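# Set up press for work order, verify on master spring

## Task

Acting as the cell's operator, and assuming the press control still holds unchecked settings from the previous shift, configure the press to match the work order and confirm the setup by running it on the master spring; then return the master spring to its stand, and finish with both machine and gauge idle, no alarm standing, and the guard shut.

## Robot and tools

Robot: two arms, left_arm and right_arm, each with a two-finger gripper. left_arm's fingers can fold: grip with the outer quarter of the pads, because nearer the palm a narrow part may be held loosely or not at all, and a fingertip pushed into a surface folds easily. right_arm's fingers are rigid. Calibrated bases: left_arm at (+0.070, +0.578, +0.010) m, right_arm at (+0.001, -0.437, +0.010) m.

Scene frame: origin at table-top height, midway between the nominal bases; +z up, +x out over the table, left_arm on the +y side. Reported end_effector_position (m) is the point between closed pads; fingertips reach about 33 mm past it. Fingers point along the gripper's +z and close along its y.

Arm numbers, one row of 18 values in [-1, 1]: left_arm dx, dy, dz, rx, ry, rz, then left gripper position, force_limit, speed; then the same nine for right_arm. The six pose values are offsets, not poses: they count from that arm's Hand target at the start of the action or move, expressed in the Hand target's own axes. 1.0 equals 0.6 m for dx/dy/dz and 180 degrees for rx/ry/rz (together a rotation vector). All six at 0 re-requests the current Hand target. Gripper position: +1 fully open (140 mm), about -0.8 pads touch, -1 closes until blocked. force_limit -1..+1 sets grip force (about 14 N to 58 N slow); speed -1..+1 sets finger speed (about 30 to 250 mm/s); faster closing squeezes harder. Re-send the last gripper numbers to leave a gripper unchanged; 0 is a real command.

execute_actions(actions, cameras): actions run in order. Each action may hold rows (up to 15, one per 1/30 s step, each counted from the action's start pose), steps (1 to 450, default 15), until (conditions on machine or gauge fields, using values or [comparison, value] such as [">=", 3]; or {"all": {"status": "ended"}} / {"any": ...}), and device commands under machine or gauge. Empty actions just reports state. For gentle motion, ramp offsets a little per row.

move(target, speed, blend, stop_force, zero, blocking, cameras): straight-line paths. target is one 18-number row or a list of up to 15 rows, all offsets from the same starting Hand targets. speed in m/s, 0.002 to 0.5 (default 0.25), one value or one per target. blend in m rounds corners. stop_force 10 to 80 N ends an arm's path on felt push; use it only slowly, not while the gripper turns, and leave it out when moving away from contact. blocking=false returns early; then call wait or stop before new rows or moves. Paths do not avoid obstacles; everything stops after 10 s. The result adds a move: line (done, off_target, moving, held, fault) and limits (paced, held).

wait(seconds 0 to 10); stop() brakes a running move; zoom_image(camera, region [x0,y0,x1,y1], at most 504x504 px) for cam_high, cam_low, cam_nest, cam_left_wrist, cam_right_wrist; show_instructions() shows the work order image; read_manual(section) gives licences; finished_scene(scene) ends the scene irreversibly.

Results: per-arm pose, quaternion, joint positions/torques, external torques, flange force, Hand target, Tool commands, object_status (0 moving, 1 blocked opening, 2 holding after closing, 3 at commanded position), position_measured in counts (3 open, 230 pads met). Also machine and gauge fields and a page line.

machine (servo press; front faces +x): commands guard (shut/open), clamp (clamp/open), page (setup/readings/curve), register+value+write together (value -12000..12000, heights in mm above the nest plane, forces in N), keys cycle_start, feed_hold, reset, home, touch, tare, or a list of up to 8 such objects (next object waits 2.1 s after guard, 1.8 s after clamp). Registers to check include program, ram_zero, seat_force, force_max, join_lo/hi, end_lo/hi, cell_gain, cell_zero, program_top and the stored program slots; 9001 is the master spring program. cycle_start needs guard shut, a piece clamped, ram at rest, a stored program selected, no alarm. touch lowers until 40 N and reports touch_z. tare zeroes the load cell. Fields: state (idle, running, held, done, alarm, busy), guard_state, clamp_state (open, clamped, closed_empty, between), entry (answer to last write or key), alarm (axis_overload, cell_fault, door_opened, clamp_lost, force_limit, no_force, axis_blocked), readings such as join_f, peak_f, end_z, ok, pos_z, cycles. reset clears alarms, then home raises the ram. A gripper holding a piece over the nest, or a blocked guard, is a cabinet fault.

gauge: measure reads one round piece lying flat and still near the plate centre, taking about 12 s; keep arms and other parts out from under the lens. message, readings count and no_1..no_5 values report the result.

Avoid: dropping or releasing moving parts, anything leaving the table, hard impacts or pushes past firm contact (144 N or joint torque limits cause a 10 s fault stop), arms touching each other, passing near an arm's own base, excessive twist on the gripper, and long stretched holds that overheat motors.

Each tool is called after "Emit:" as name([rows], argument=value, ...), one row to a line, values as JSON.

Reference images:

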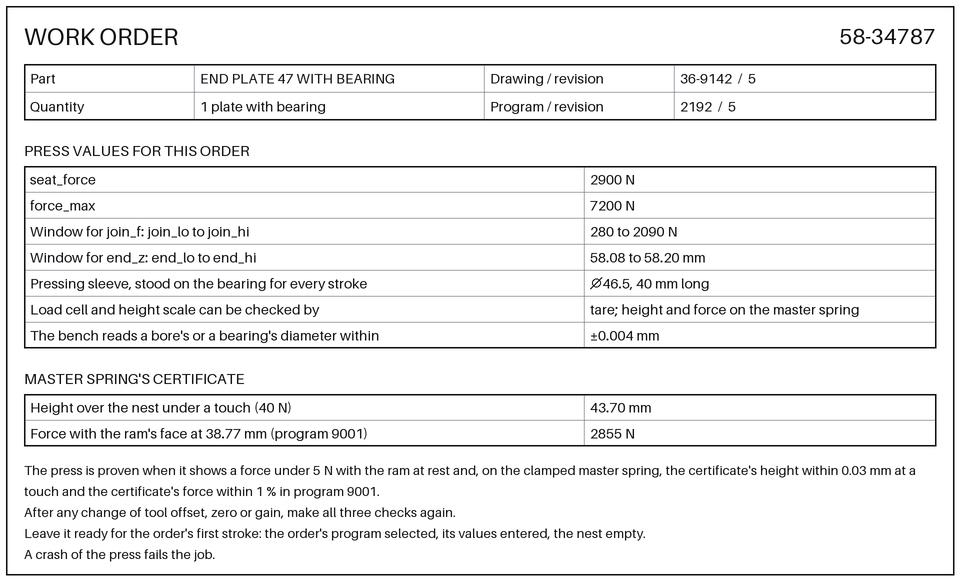

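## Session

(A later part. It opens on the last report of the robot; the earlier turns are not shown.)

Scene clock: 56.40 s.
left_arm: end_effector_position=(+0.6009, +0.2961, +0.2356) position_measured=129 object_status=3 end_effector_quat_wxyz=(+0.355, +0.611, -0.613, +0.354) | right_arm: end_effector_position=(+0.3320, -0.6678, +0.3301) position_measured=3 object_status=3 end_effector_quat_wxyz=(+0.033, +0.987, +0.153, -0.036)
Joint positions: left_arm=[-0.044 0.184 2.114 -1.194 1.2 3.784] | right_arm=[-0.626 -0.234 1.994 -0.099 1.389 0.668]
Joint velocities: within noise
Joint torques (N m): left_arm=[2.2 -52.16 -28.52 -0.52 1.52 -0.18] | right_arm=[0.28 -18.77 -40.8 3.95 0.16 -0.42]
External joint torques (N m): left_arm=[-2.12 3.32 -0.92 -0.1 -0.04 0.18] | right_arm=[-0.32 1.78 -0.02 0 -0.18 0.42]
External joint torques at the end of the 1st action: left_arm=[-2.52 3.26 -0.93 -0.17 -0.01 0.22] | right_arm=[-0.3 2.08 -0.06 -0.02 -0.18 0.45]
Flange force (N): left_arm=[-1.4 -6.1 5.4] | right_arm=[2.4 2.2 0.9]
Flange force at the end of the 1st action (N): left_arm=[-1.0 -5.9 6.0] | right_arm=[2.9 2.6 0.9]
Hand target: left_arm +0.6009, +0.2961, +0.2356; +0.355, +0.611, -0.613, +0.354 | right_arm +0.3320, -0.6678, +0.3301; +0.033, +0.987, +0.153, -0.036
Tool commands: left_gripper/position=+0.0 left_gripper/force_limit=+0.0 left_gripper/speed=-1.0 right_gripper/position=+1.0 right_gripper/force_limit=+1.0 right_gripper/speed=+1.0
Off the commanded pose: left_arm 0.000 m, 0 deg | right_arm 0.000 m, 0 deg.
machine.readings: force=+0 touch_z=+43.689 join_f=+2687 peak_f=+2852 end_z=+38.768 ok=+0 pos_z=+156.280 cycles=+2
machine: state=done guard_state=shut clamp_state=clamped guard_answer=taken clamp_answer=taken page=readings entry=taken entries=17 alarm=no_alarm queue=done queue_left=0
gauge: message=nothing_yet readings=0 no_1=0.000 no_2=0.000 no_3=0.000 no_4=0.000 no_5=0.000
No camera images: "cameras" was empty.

Emit:
execute_actions([
  {"machine":[{"register":"program","value":2192,"write":true,"page":"setup"},{"guard":"open"},{"clamp":"open"}],"steps":250,"until":{"machine":{"clamp_state":"open","guard_state":"open"}}},
], cameras=[])

Emit:
move([
  [0.1385,0.0015,0.2825,0,0,0,0,0,-1, 0,0,0,0,0,0,1,1,1],
  [0.1385,0.0015,0.4495,0,0,0,0,0,-1, 0,0,0,0,0,0,1,1,1],
  [0.1385,0.0015,0.4495,0,0,0,-1,0.1,-1, 0,0,0,0,0,0,1,1,1],
], speed=[0.2,0.07,0.05], blend=[0.03,0,0], cameras=["cam_nest","cam_left_wrist"])

Emit:
wait(seconds=0.5, cameras=[])

Scene clock: 60.70 s.
left_arm: end_effector_position=(+0.6009, +0.2961, +0.2356) position_measured=129 object_status=3 end_effector_quat_wxyz=(+0.355, +0.611, -0.613, +0.354) | right_arm: end_effector_position=(+0.3320, -0.6678, +0.3301) position_measured=3 object_status=3 end_effector_quat_wxyz=(+0.033, +0.987, +0.153, -0.036)
Joint positions: left_arm=[-0.044 0.184 2.114 -1.194 1.2 3.784] | right_arm=[-0.626 -0.234 1.994 -0.099 1.389 0.668]
Joint velocities: within noise
Joint torques (N m): left_arm=[2.43 -51.76 -28.5 -0.54 1.45 -0.19] | right_arm=[0.35 -18.82 -40.78 3.98 0.19 -0.49]
External joint torques (N m): left_arm=[-2.43 2.96 -0.96 -0.09 0.03 0.19] | right_arm=[-0.39 2.1 0.08 -0.04 -0.21 0.5]
Flange force (N): left_arm=[-0.7 -5.6 5.5] | right_arm=[2.7 2.5 1.2]
Hand target: left_arm +0.6009, +0.2961, +0.2356; +0.355, +0.611, -0.613, +0.354 | right_arm +0.3320, -0.6678, +0.3301; +0.033, +0.987, +0.153, -0.036
Tool commands: left_gripper/position=+0.0 left_gripper/force_limit=+0.0 left_gripper/speed=-1.0 right_gripper/position=+1.0 right_gripper/force_limit=+1.0 right_gripper/speed=+1.0
Off the commanded pose: left_arm 0.000 m, 0 deg | right_arm 0.000 m, 0 deg.
machine.setup: program=+2192 ram_zero=+163.720 seat_force=+2900 force_max=+7200 join_lo=+280 join_hi=+2090 end_lo=+58.080 end_hi=+58.200 cell_gain=+0.473 cell_zero=-99 program_revision=+5 program_top=+58.200 stored1_number=+2192 stored1_revision=+5 stored2_number=+4839 stored2_revision=+2 stored3_number=+3239 stored3_revision=+6 stored4_number=+6660 stored4_revision=+3 stored5_number=+9001 stored5_revision=+1
machine: state=idle guard_state=open clamp_state=open guard_answer=taken clamp_answer=taken page=setup entry=taken entries=18 alarm=no_alarm queue=running queue_left=0
gauge: message=nothing_yet readings=0 no_1=0.000 no_2=0.000 no_3=0.000 no_4=0.000 no_5=0.000
No camera images: "cameras" was empty.

Scene clock: 64.57 s.
left_arm: end_effector_position=(+0.5992, +0.0208, +0.1736) position_measured=162 object_status=0 end_effector_quat_wxyz=(+0.355, +0.611, -0.613, +0.354) | right_arm: end_effector_position=(+0.3320, -0.6678, +0.3301) position_measured=3 object_status=3 end_effector_quat_wxyz=(+0.033, +0.987, +0.153, -0.036)
Joint positions: left_arm=[-0.519 0.346 2.04 -1.538 0.851 3.802] | right_arm=[-0.626 -0.234 1.994 -0.099 1.389 0.668]
Joint velocities: within noise
Joint torques (N m): left_arm=[-4.32 -57.87 -22.83 -0.13 1 -0.31] | right_arm=[0.1 -18.97 -40.72 3.95 0.18 -0.46]
External joint torques (N m): left_arm=[4.35 -5.5 -4.6 -1.24 0.52 0.31] | right_arm=[-0.02 1.85 -0.05 0 -0.19 0.46]
Flange force (N): left_arm=[3.6 -4.1 -8.0] | right_arm=[3.2 1.8 0.8]
Hand target: left_arm +0.5991, +0.0208, +0.1736; +0.355, +0.611, -0.613, +0.354 | right_arm +0.3320, -0.6678, +0.3301; +0.033, +0.987, +0.153, -0.036
Off the commanded pose: left_arm 0.000 m, 0 deg | right_arm 0.000 m, 0 deg.
machine.setup: program=+2192 ram_zero=+163.720 seat_force=+2900 force_max=+7200 join_lo=+280 join_hi=+2090 end_lo=+58.080 end_hi=+58.200 cell_gain=+0.473 cell_zero=-99 program_revision=+5 program_top=+58.200 stored1_number=+2192 stored1_revision=+5 stored2_number=+4839 stored2_revision=+2 stored3_number=+3239 stored3_revision=+6 stored4_number=+6660 stored4_revision=+3 stored5_number=+9001 stored5_revision=+1
machine: state=idle guard_state=open clamp_state=open guard_answer=taken clamp_answer=taken page=setup entry=taken entries=18 alarm=no_alarm queue=done queue_left=0
gauge: message=nothing_yet readings=0 no_1=0.000 no_2=0.000 no_3=0.000 no_4=0.000 no_5=0.000
move: done
camera_calibration:
cam_left_wrist: T_world_to_cam=[[-0.999983, 0.00522425, -0.00255318, 0.609032], [0.00562949, 0.759846, -0.650079, 0.0937947], [-0.00145615, -0.650082, -0.759862, 0.288782], [0, 0, 0, 1]] pos_world=[0.608914, 0.113281, 0.281964]
Images, in order (width x height): cam_nest 672x504, cam_left_wrist 672x504.

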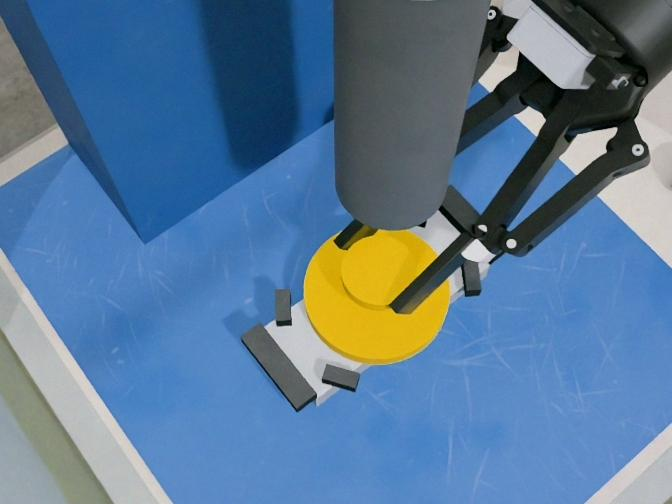

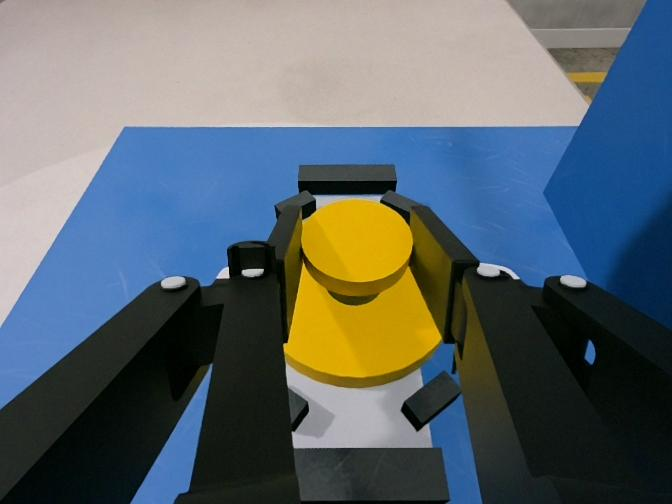

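Scene clock: 65.07 s.
left_arm: end_effector_position=(+0.5992, +0.0208, +0.1737) position_measured=162 object_status=2 end_effector_quat_wxyz=(+0.355, +0.611, -0.613, +0.354) | right_arm: end_effector_position=(+0.3320, -0.6678, +0.3301) position_measured=3 object_status=3 end_effector_quat_wxyz=(+0.033, +0.987, +0.153, -0.036)
Joint positions: left_arm=[-0.519 0.346 2.04 -1.538 0.851 3.802] | right_arm=[-0.626 -0.234 1.994 -0.099 1.389 0.668]
Joint velocities: within noise
Joint torques (N m): left_arm=[-5.4 -58.18 -22.75 -0.07 1.6 -0.29] | right_arm=[0.31 -19.07 -40.79 3.95 0.2 -0.5]
External joint torques (N m): left_arm=[5.34 -5.22 -4.7 -1.31 -0.08 0.29] | right_arm=[-0.2 1.58 -0.14 0.01 -0.22 0.5]
Flange force (N): left_arm=[2.9 -5.0 -8.2] | right_arm=[2.6 1.8 0.7]
Hand target: left_arm +0.5991, +0.0208, +0.1736; +0.355, +0.611, -0.613, +0.354 | right_arm +0.3320, -0.6678, +0.3301; +0.033, +0.987, +0.153, -0.036
Tool commands: left_gripper/position=-1.0 left_gripper/force_limit=+0.1 left_gripper/speed=-1.0 right_gripper/position=+1.0 right_gripper/force_limit=+1.0 right_gripper/speed=+1.0
Off the commanded pose: left_arm 0.000 m, 0 deg | right_arm 0.000 m, 0 deg.
machine.setup: program=+2192 ram_zero=+163.720 seat_force=+2900 force_max=+7200 join_lo=+280 join_hi=+2090 end_lo=+58.080 end_hi=+58.200 cell_gain=+0.473 cell_zero=-99 program_revision=+5 program_top=+58.200 stored1_number=+2192 stored1_revision=+5 stored2_number=+4839 stored2_revision=+2 stored3_number=+3239 stored3_revision=+6 stored4_number=+6660 stored4_revision=+3 stored5_number=+9001 stored5_revision=+1
machine: state=idle guard_state=open clamp_state=open guard_answer=taken clamp_answer=taken page=setup entry=taken entries=18 alarm=no_alarm queue=done queue_left=0
gauge: message=nothing_yet readings=0 no_1=0.000 no_2=0.000 no_3=0.000 no_4=0.000 no_5=0.000
wait: 0.50 s
No camera images: "cameras" was empty.

Emit:
move([
  [0.026,0,-0.015,0,0,0,-1,0.1,-1, 0,0,0,0,0,0,1,1,1],
  [0.0866,0,-0.05,0,0,0,-1,0.1,-1, 0,0,0,0,0,0,1,1,1],
  [-0.3362,-0.339,-0.6702,0.2165,0,-0.125,-1,0.1,-1, 0,0,0,0,0,0,1,1,1],
  [-0.5052,-0.339,-0.5727,0.2165,0,-0.125,-1,0.1,-1, 0,0,0,0,0,0,1,1,1],
], speed=[0.06,0.15,0.25,0.12], blend=[0.008,0.02,0.02,0], cameras=["cam_low","cam_high","cam_left_wrist"])

Emit:
zoom_image(camera="cam_low", region=[410, 180, 530, 290])

Emit:
zoom_image(camera="cam_high", region=[470, 210, 570, 310])

Scene clock: 70.27 s.
left_arm: end_effector_position=(+0.8040, +0.4690, +0.0816) position_measured=162 object_status=2 end_effector_quat_wxyz=(+0.193, +0.799, -0.332, +0.462) | right_arm: end_effector_position=(+0.3320, -0.6678, +0.3301) position_measured=3 object_status=3 end_effector_quat_wxyz=(+0.033, +0.987, +0.153, -0.036)
Joint positions: left_arm=[0.123 0.422 2.185 -1.867 0.793 4.113] | right_arm=[-0.626 -0.234 1.994 -0.099 1.389 0.668]
Joint velocities: within noise
Joint torques (N m): left_arm=[2.14 -71.84 -22.53 -2.49 4.02 -0.22] | right_arm=[0.31 -18.8 -40.89 3.95 0.19 -0.43]
External joint torques (N m): left_arm=[-2.25 8.67 2.73 0.84 -1.96 0.22] | right_arm=[-0.32 1.91 0.13 0 -0.21 0.43]
Flange force (N): left_arm=[-8.6 -1.0 11.9] | right_arm=[2.5 2.2 1.2]
Hand target: left_arm +0.8040, +0.4690, +0.0815; +0.193, +0.799, -0.332, +0.462 | right_arm +0.3320, -0.6678, +0.3301; +0.033, +0.987, +0.153, -0.036
Off the commanded pose: left_arm 0.000 m, 0 deg | right_arm 0.000 m, 0 deg.
machine.setup: program=+2192 ram_zero=+163.720 seat_force=+2900 force_max=+7200 join_lo=+280 join_hi=+2090 end_lo=+58.080 end_hi=+58.200 cell_gain=+0.473 cell_zero=-99 program_revision=+5 program_top=+58.200 stored1_number=+2192 stored1_revision=+5 stored2_number=+4839 stored2_revision=+2 stored3_number=+3239 stored3_revision=+6 stored4_number=+6660 stored4_revision=+3 stored5_number=+9001 stored5_revision=+1
machine: state=idle guard_state=open clamp_state=open guard_answer=taken clamp_answer=taken page=setup entry=taken entries=18 alarm=no_alarm queue=done queue_left=0
gauge: message=nothing_yet readings=0 no_1=0.000 no_2=0.000 no_3=0.000 no_4=0.000 no_5=0.000
move: done
camera_calibration:
cam_left_wrist: T_world_to_cam=[[-0.710884, -0.703309, -0.000196712, 0.910933], [-0.534695, 0.540635, -0.649473, 0.229413], [0.456886, -0.461595, -0.760385, 0.053592], [0, 0, 0, 1]] pos_world=[0.745748, 0.541376, 0.189927]
Images, in order (width x height): cam_high 672x504, cam_low 672x504, cam_left_wrist 672x504.

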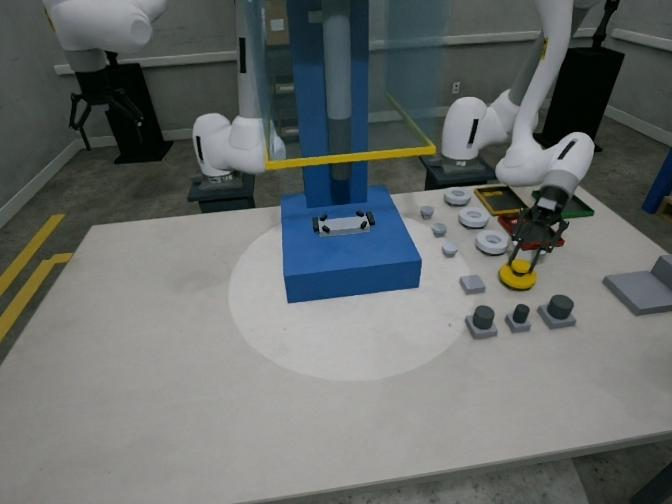

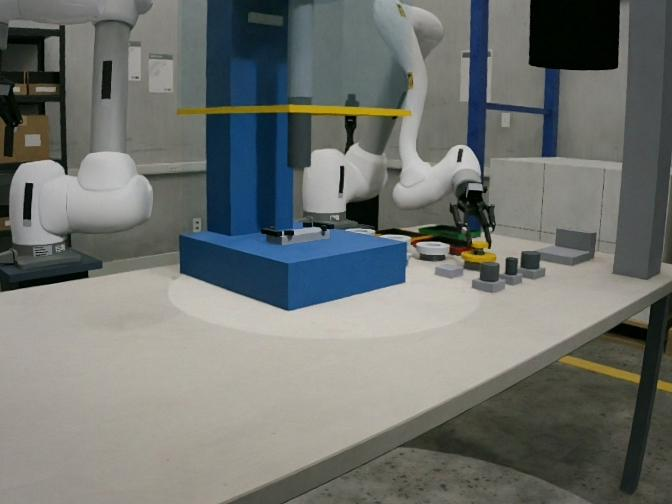

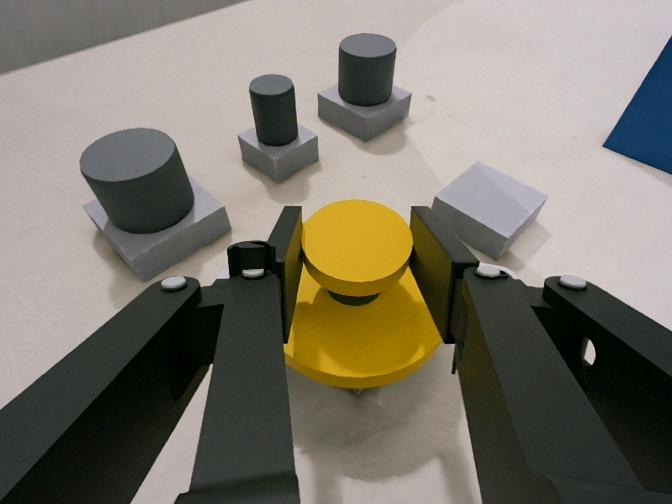

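Scaled by 4.200.

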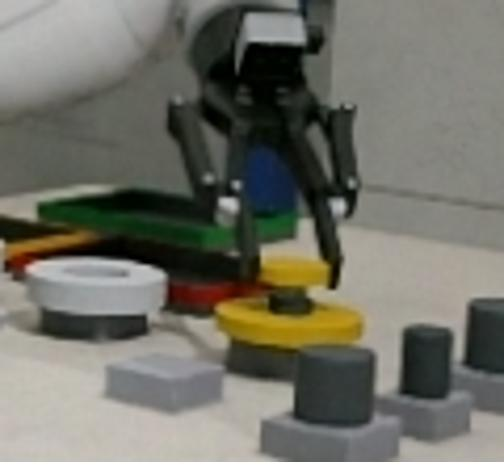

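Scaled by 5.040.

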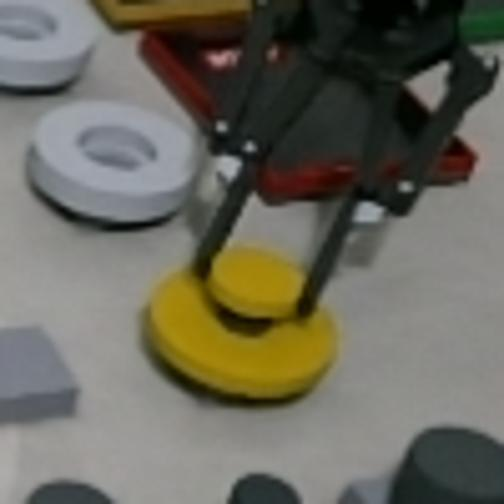

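Emit:
move(target=[-0.0187,0.0007,0.0075,0,0,0,-1,0.1,-1, 0,0,0,0,0,0,1,1,1], speed=0.01, stop_force=12, cameras=["cam_low"])

Emit:
zoom_image(camera="cam_low", region=[410, 180, 530, 290])

Scene clock: 71.83 s.
left_arm: end_effector_position=(+0.8033, +0.4694, +0.0754) position_measured=162 object_status=2 end_effector_quat_wxyz=(+0.193, +0.799, -0.332, +0.462) | right_arm: end_effector_position=(+0.3320, -0.6678, +0.3301) position_measured=3 object_status=3 end_effector_quat_wxyz=(+0.033, +0.987, +0.153, -0.036)
Joint positions: left_arm=[0.124 0.432 2.188 -1.878 0.798 4.131] | right_arm=[-0.626 -0.234 1.994 -0.099 1.389 0.668]
Joint velocities: within noise
Joint torques (N m): left_arm=[1.26 -59.48 -16.31 -0.94 -0.15 -0.38] | right_arm=[0.28 -18.92 -40.85 3.96 0.15 -0.47]
External joint torques (N m): left_arm=[-1.27 -4.16 -2.97 -0.7 2.22 0.38] | right_arm=[-0.2 1.42 -0.06 0 -0.16 0.48]
Flange force (N): left_arm=[4.4 1.2 -0.9] | right_arm=[2.3 1.5 0.7]
Hand target: left_arm +0.8033, +0.4694, +0.0754; +0.193, +0.799, -0.332, +0.462 (not the last commanded pose) | right_arm +0.3320, -0.6678, +0.3301; +0.033, +0.987, +0.153, -0.036
Off the commanded pose: left_arm 0.006 m, 0 deg | right_arm 0.000 m, 0 deg.
machine.setup: program=+2192 ram_zero=+163.720 seat_force=+2900 force_max=+7200 join_lo=+280 join_hi=+2090 end_lo=+58.080 end_hi=+58.200 cell_gain=+0.473 cell_zero=-99 program_revision=+5 program_top=+58.200 stored1_number=+2192 stored1_revision=+5 stored2_number=+4839 stored2_revision=+2 stored3_number=+3239 stored3_revision=+6 stored4_number=+6660 stored4_revision=+3 stored5_number=+9001 stored5_revision=+1
machine: state=idle guard_state=open clamp_state=open guard_answer=taken clamp_answer=taken page=setup entry=taken entries=18 alarm=no_alarm queue=done queue_left=0
gauge: message=nothing_yet readings=0 no_1=0.000 no_2=0.000 no_3=0.000 no_4=0.000 no_5=0.000
move: contact (left_arm)
Images, in order (width x height): cam_low 672x504.

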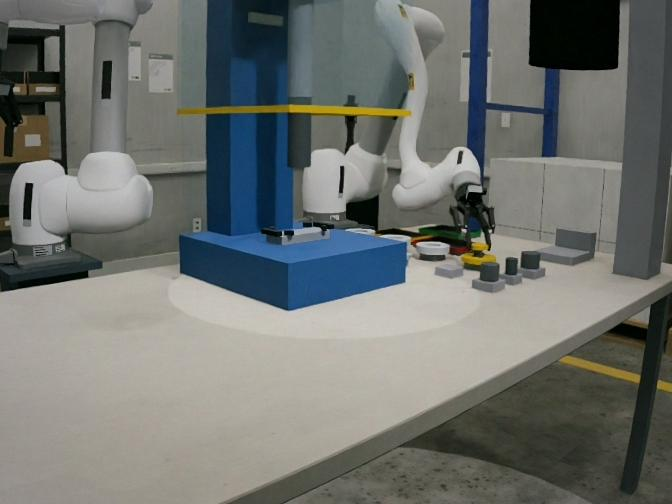

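Scaled by 4.200.

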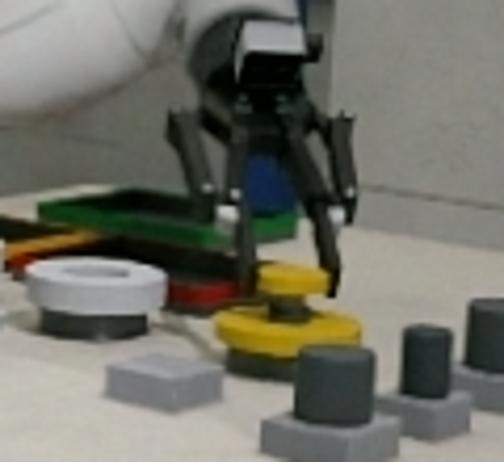

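Emit:
execute_actions([
  {"machine":[{"guard":"shut"}],"steps":1},
], cameras=[])

Emit:
move([
  [0,0,0,0,0,0,0,0,-1, 0,0,0,0,0,0,1,1,1],
  [0,0,-0.2,0,0,0,0,0,-1, 0,0,0,0,0,0,1,1,1],
], speed=[0.05,0.15], cameras=["cam_low","cam_left_wrist"])

Emit:
execute_actions(actions=[], cameras=["cam_high"])

Scene clock: 72.40 s.
left_arm: end_effector_position=(+0.8033, +0.4694, +0.0754) position_measured=162 object_status=2 end_effector_quat_wxyz=(+0.193, +0.799, -0.332, +0.462) | right_arm: end_effector_position=(+0.3320, -0.6678, +0.3301) position_measured=3 object_status=3 end_effector_quat_wxyz=(+0.033, +0.987, +0.153, -0.036)
Joint positions: left_arm=[0.124 0.432 2.188 -1.878 0.798 4.131] | right_arm=[-0.626 -0.234 1.994 -0.099 1.389 0.668]
Joint velocities: within noise
Joint torques (N m): left_arm=[2.37 -58.39 -16.3 -1.11 -0.75 -0.39] | right_arm=[0.01 -18.93 -40.75 4.03 0.17 -0.47]
External joint torques (N m): left_arm=[-2.32 -5.26 -2.91 -0.52 2.82 0.39] | right_arm=[-0.04 2.01 -0.05 -0.08 -0.19 0.48]
Flange force (N): left_arm=[6.1 2.9 -1.7] | right_arm=[3.4 2.0 0.9]
Hand target: left_arm +0.8033, +0.4694, +0.0754; +0.193, +0.799, -0.332, +0.462 (not the last commanded pose) | right_arm +0.3320, -0.6678, +0.3301; +0.033, +0.987, +0.153, -0.036
Tool commands: left_gripper/position=-1.0 left_gripper/force_limit=+0.1 left_gripper/speed=-1.0 right_gripper/position=+1.0 right_gripper/force_limit=+1.0 right_gripper/speed=+1.0
Off the commanded pose: left_arm 0.006 m, 0 deg | right_arm 0.000 m, 0 deg.
machine.setup: program=+2192 ram_zero=+163.720 seat_force=+2900 force_max=+7200 join_lo=+280 join_hi=+2090 end_lo=+58.080 end_hi=+58.200 cell_gain=+0.473 cell_zero=-99 program_revision=+5 program_top=+58.200 stored1_number=+2192 stored1_revision=+5 stored2_number=+4839 stored2_revision=+2 stored3_number=+3239 stored3_revision=+6 stored4_number=+6660 stored4_revision=+3 stored5_number=+9001 stored5_revision=+1
machine: state=idle guard_state=between clamp_state=open guard_answer=taken clamp_answer=taken page=setup entry=taken entries=18 alarm=no_alarm queue=running queue_left=0
gauge: message=nothing_yet readings=0 no_1=0.000 no_2=0.000 no_3=0.000 no_4=0.000 no_5=0.000
No camera images: "cameras" was empty.

Scene clock: 74.50 s.
left_arm: end_effector_position=(+0.7300, +0.5433, +0.1350) position_measured=129 object_status=3 end_effector_quat_wxyz=(+0.193, +0.799, -0.332, +0.462) | right_arm: end_effector_position=(+0.3320, -0.6678, +0.3301) position_measured=3 object_status=3 end_effector_quat_wxyz=(+0.033, +0.987, +0.153, -0.036)
Joint positions: left_arm=[0.294 0.274 2.26 -1.642 0.871 3.994] | right_arm=[-0.626 -0.234 1.994 -0.099 1.389 0.668]
Joint velocities: within noise
Joint torques (N m): left_arm=[2.56 -53.79 -21.28 -1.22 1.91 -0.21] | right_arm=[0.33 -18.64 -40.69 3.99 0.19 -0.44]
External joint torques (N m): left_arm=[-2.43 3 -0.84 -0.2 -0.06 0.21] | right_arm=[-0.44 1.78 -0.11 -0.04 -0.2 0.44]
Flange force (N): left_arm=[-1.6 -1.8 8.7] | right_arm=[2.3 2.5 0.8]
Hand target: left_arm +0.7300, +0.5434, +0.1351; +0.193, +0.799, -0.332, +0.462 | right_arm +0.3320, -0.6678, +0.3301; +0.033, +0.987, +0.153, -0.036
Off the commanded pose: left_arm 0.000 m, 0 deg | right_arm 0.000 m, 0 deg.
machine.setup: program=+2192 ram_zero=+163.720 seat_force=+2900 force_max=+7200 join_lo=+280 join_hi=+2090 end_lo=+58.080 end_hi=+58.200 cell_gain=+0.473 cell_zero=-99 program_revision=+5 program_top=+58.200 stored1_number=+2192 stored1_revision=+5 stored2_number=+4839 stored2_revision=+2 stored3_number=+3239 stored3_revision=+6 stored4_number=+6660 stored4_revision=+3 stored5_number=+9001 stored5_revision=+1
machine: state=idle guard_state=shut clamp_state=open guard_answer=taken clamp_answer=taken page=setup entry=taken entries=18 alarm=no_alarm queue=done queue_left=0
gauge: message=nothing_yet readings=0 no_1=0.000 no_2=0.000 no_3=0.000 no_4=0.000 no_5=0.000
move: done
camera_calibration:
cam_left_wrist: T_world_to_cam=[[-0.710951, -0.703242, -0.0001682, 0.91064], [-0.534483, 0.540497, -0.649762, 0.184343], [0.457031, -0.461859, -0.760137, 0.16237], [0, 0, 0, 1]] pos_world=[0.67174, 0.615756, 0.243355]
Images, in order (width x height): cam_low 672x504, cam_left_wrist 672x504.

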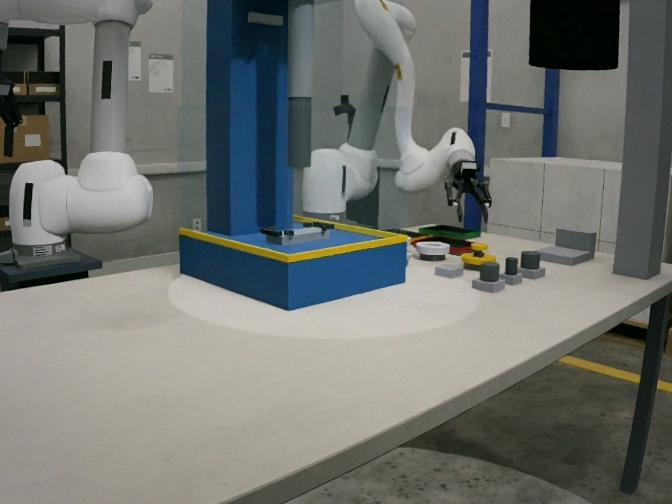

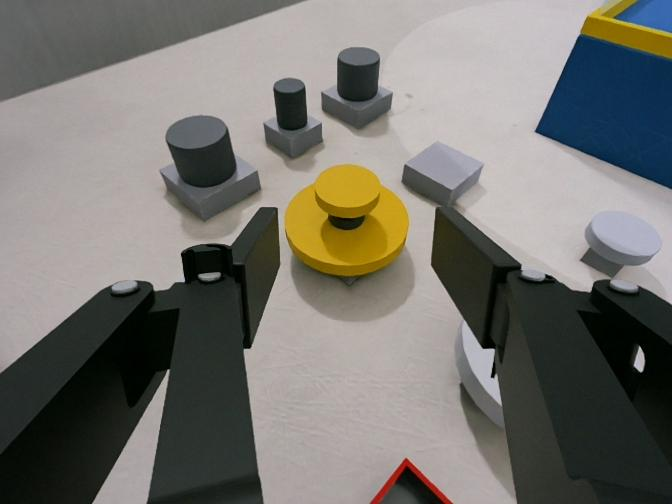

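Scene clock: 74.50 s.
left_arm: end_effector_position=(+0.7300, +0.5433, +0.1350) position_measured=129 object_status=3 end_effector_quat_wxyz=(+0.193, +0.799, -0.332, +0.462) | right_arm: end_effector_position=(+0.3320, -0.6678, +0.3301) position_measured=3 object_status=3 end_effector_quat_wxyz=(+0.033, +0.987, +0.153, -0.036)
Joint positions: left_arm=[0.294 0.274 2.26 -1.642 0.871 3.994] | right_arm=[-0.626 -0.234 1.994 -0.099 1.389 0.668]
Joint velocities: within noise
Joint torques (N m): left_arm=[2.56 -53.79 -21.28 -1.22 1.91 -0.21] | right_arm=[0.33 -18.64 -40.69 3.99 0.19 -0.44]
External joint torques (N m): left_arm=[-2.43 3 -0.84 -0.2 -0.06 0.21] | right_arm=[-0.44 1.78 -0.11 -0.04 -0.2 0.44]
Flange force (N): left_arm=[-1.6 -1.8 8.7] | right_arm=[2.3 2.5 0.8]
Hand target: left_arm +0.7300, +0.5434, +0.1351; +0.193, +0.799, -0.332, +0.462 | right_arm +0.3320, -0.6678, +0.3301; +0.033, +0.987, +0.153, -0.036
Tool commands: left_gripper/position=+0.0 left_gripper/force_limit=+0.0 left_gripper/speed=-1.0 right_gripper/position=+1.0 right_gripper/force_limit=+1.0 right_gripper/speed=+1.0
Off the commanded pose: left_arm 0.000 m, 0 deg | right_arm 0.000 m, 0 deg.
machine.setup: program=+2192 ram_zero=+163.720 seat_force=+2900 force_max=+7200 join_lo=+280 join_hi=+2090 end_lo=+58.080 end_hi=+58.200 cell_gain=+0.473 cell_zero=-99 program_revision=+5 program_top=+58.200 stored1_number=+2192 stored1_revision=+5 stored2_number=+4839 stored2_revision=+2 stored3_number=+3239 stored3_revision=+6 stored4_number=+6660 stored4_revision=+3 stored5_number=+9001 stored5_revision=+1
machine: state=idle guard_state=shut clamp_state=open guard_answer=taken clamp_answer=taken page=setup entry=taken entries=18 alarm=no_alarm queue=done queue_left=0
gauge: message=nothing_yet readings=0 no_1=0.000 no_2=0.000 no_3=0.000 no_4=0.000 no_5=0.000
Images, in order (width x height): cam_high 672x504.

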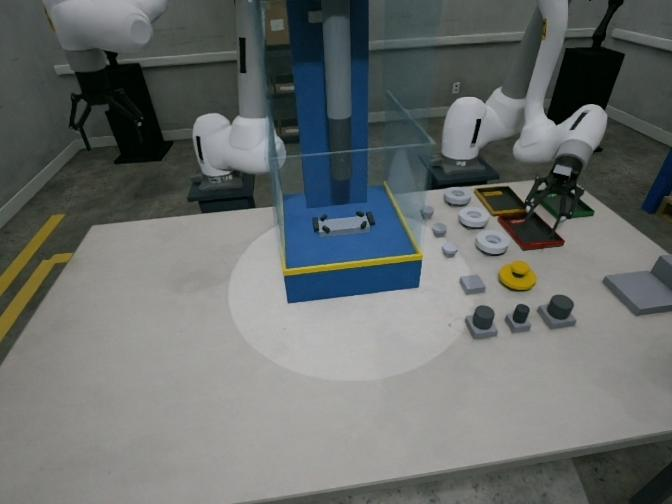

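Emit:
finished_scene(scene=2)

The scene is finished: the task was done.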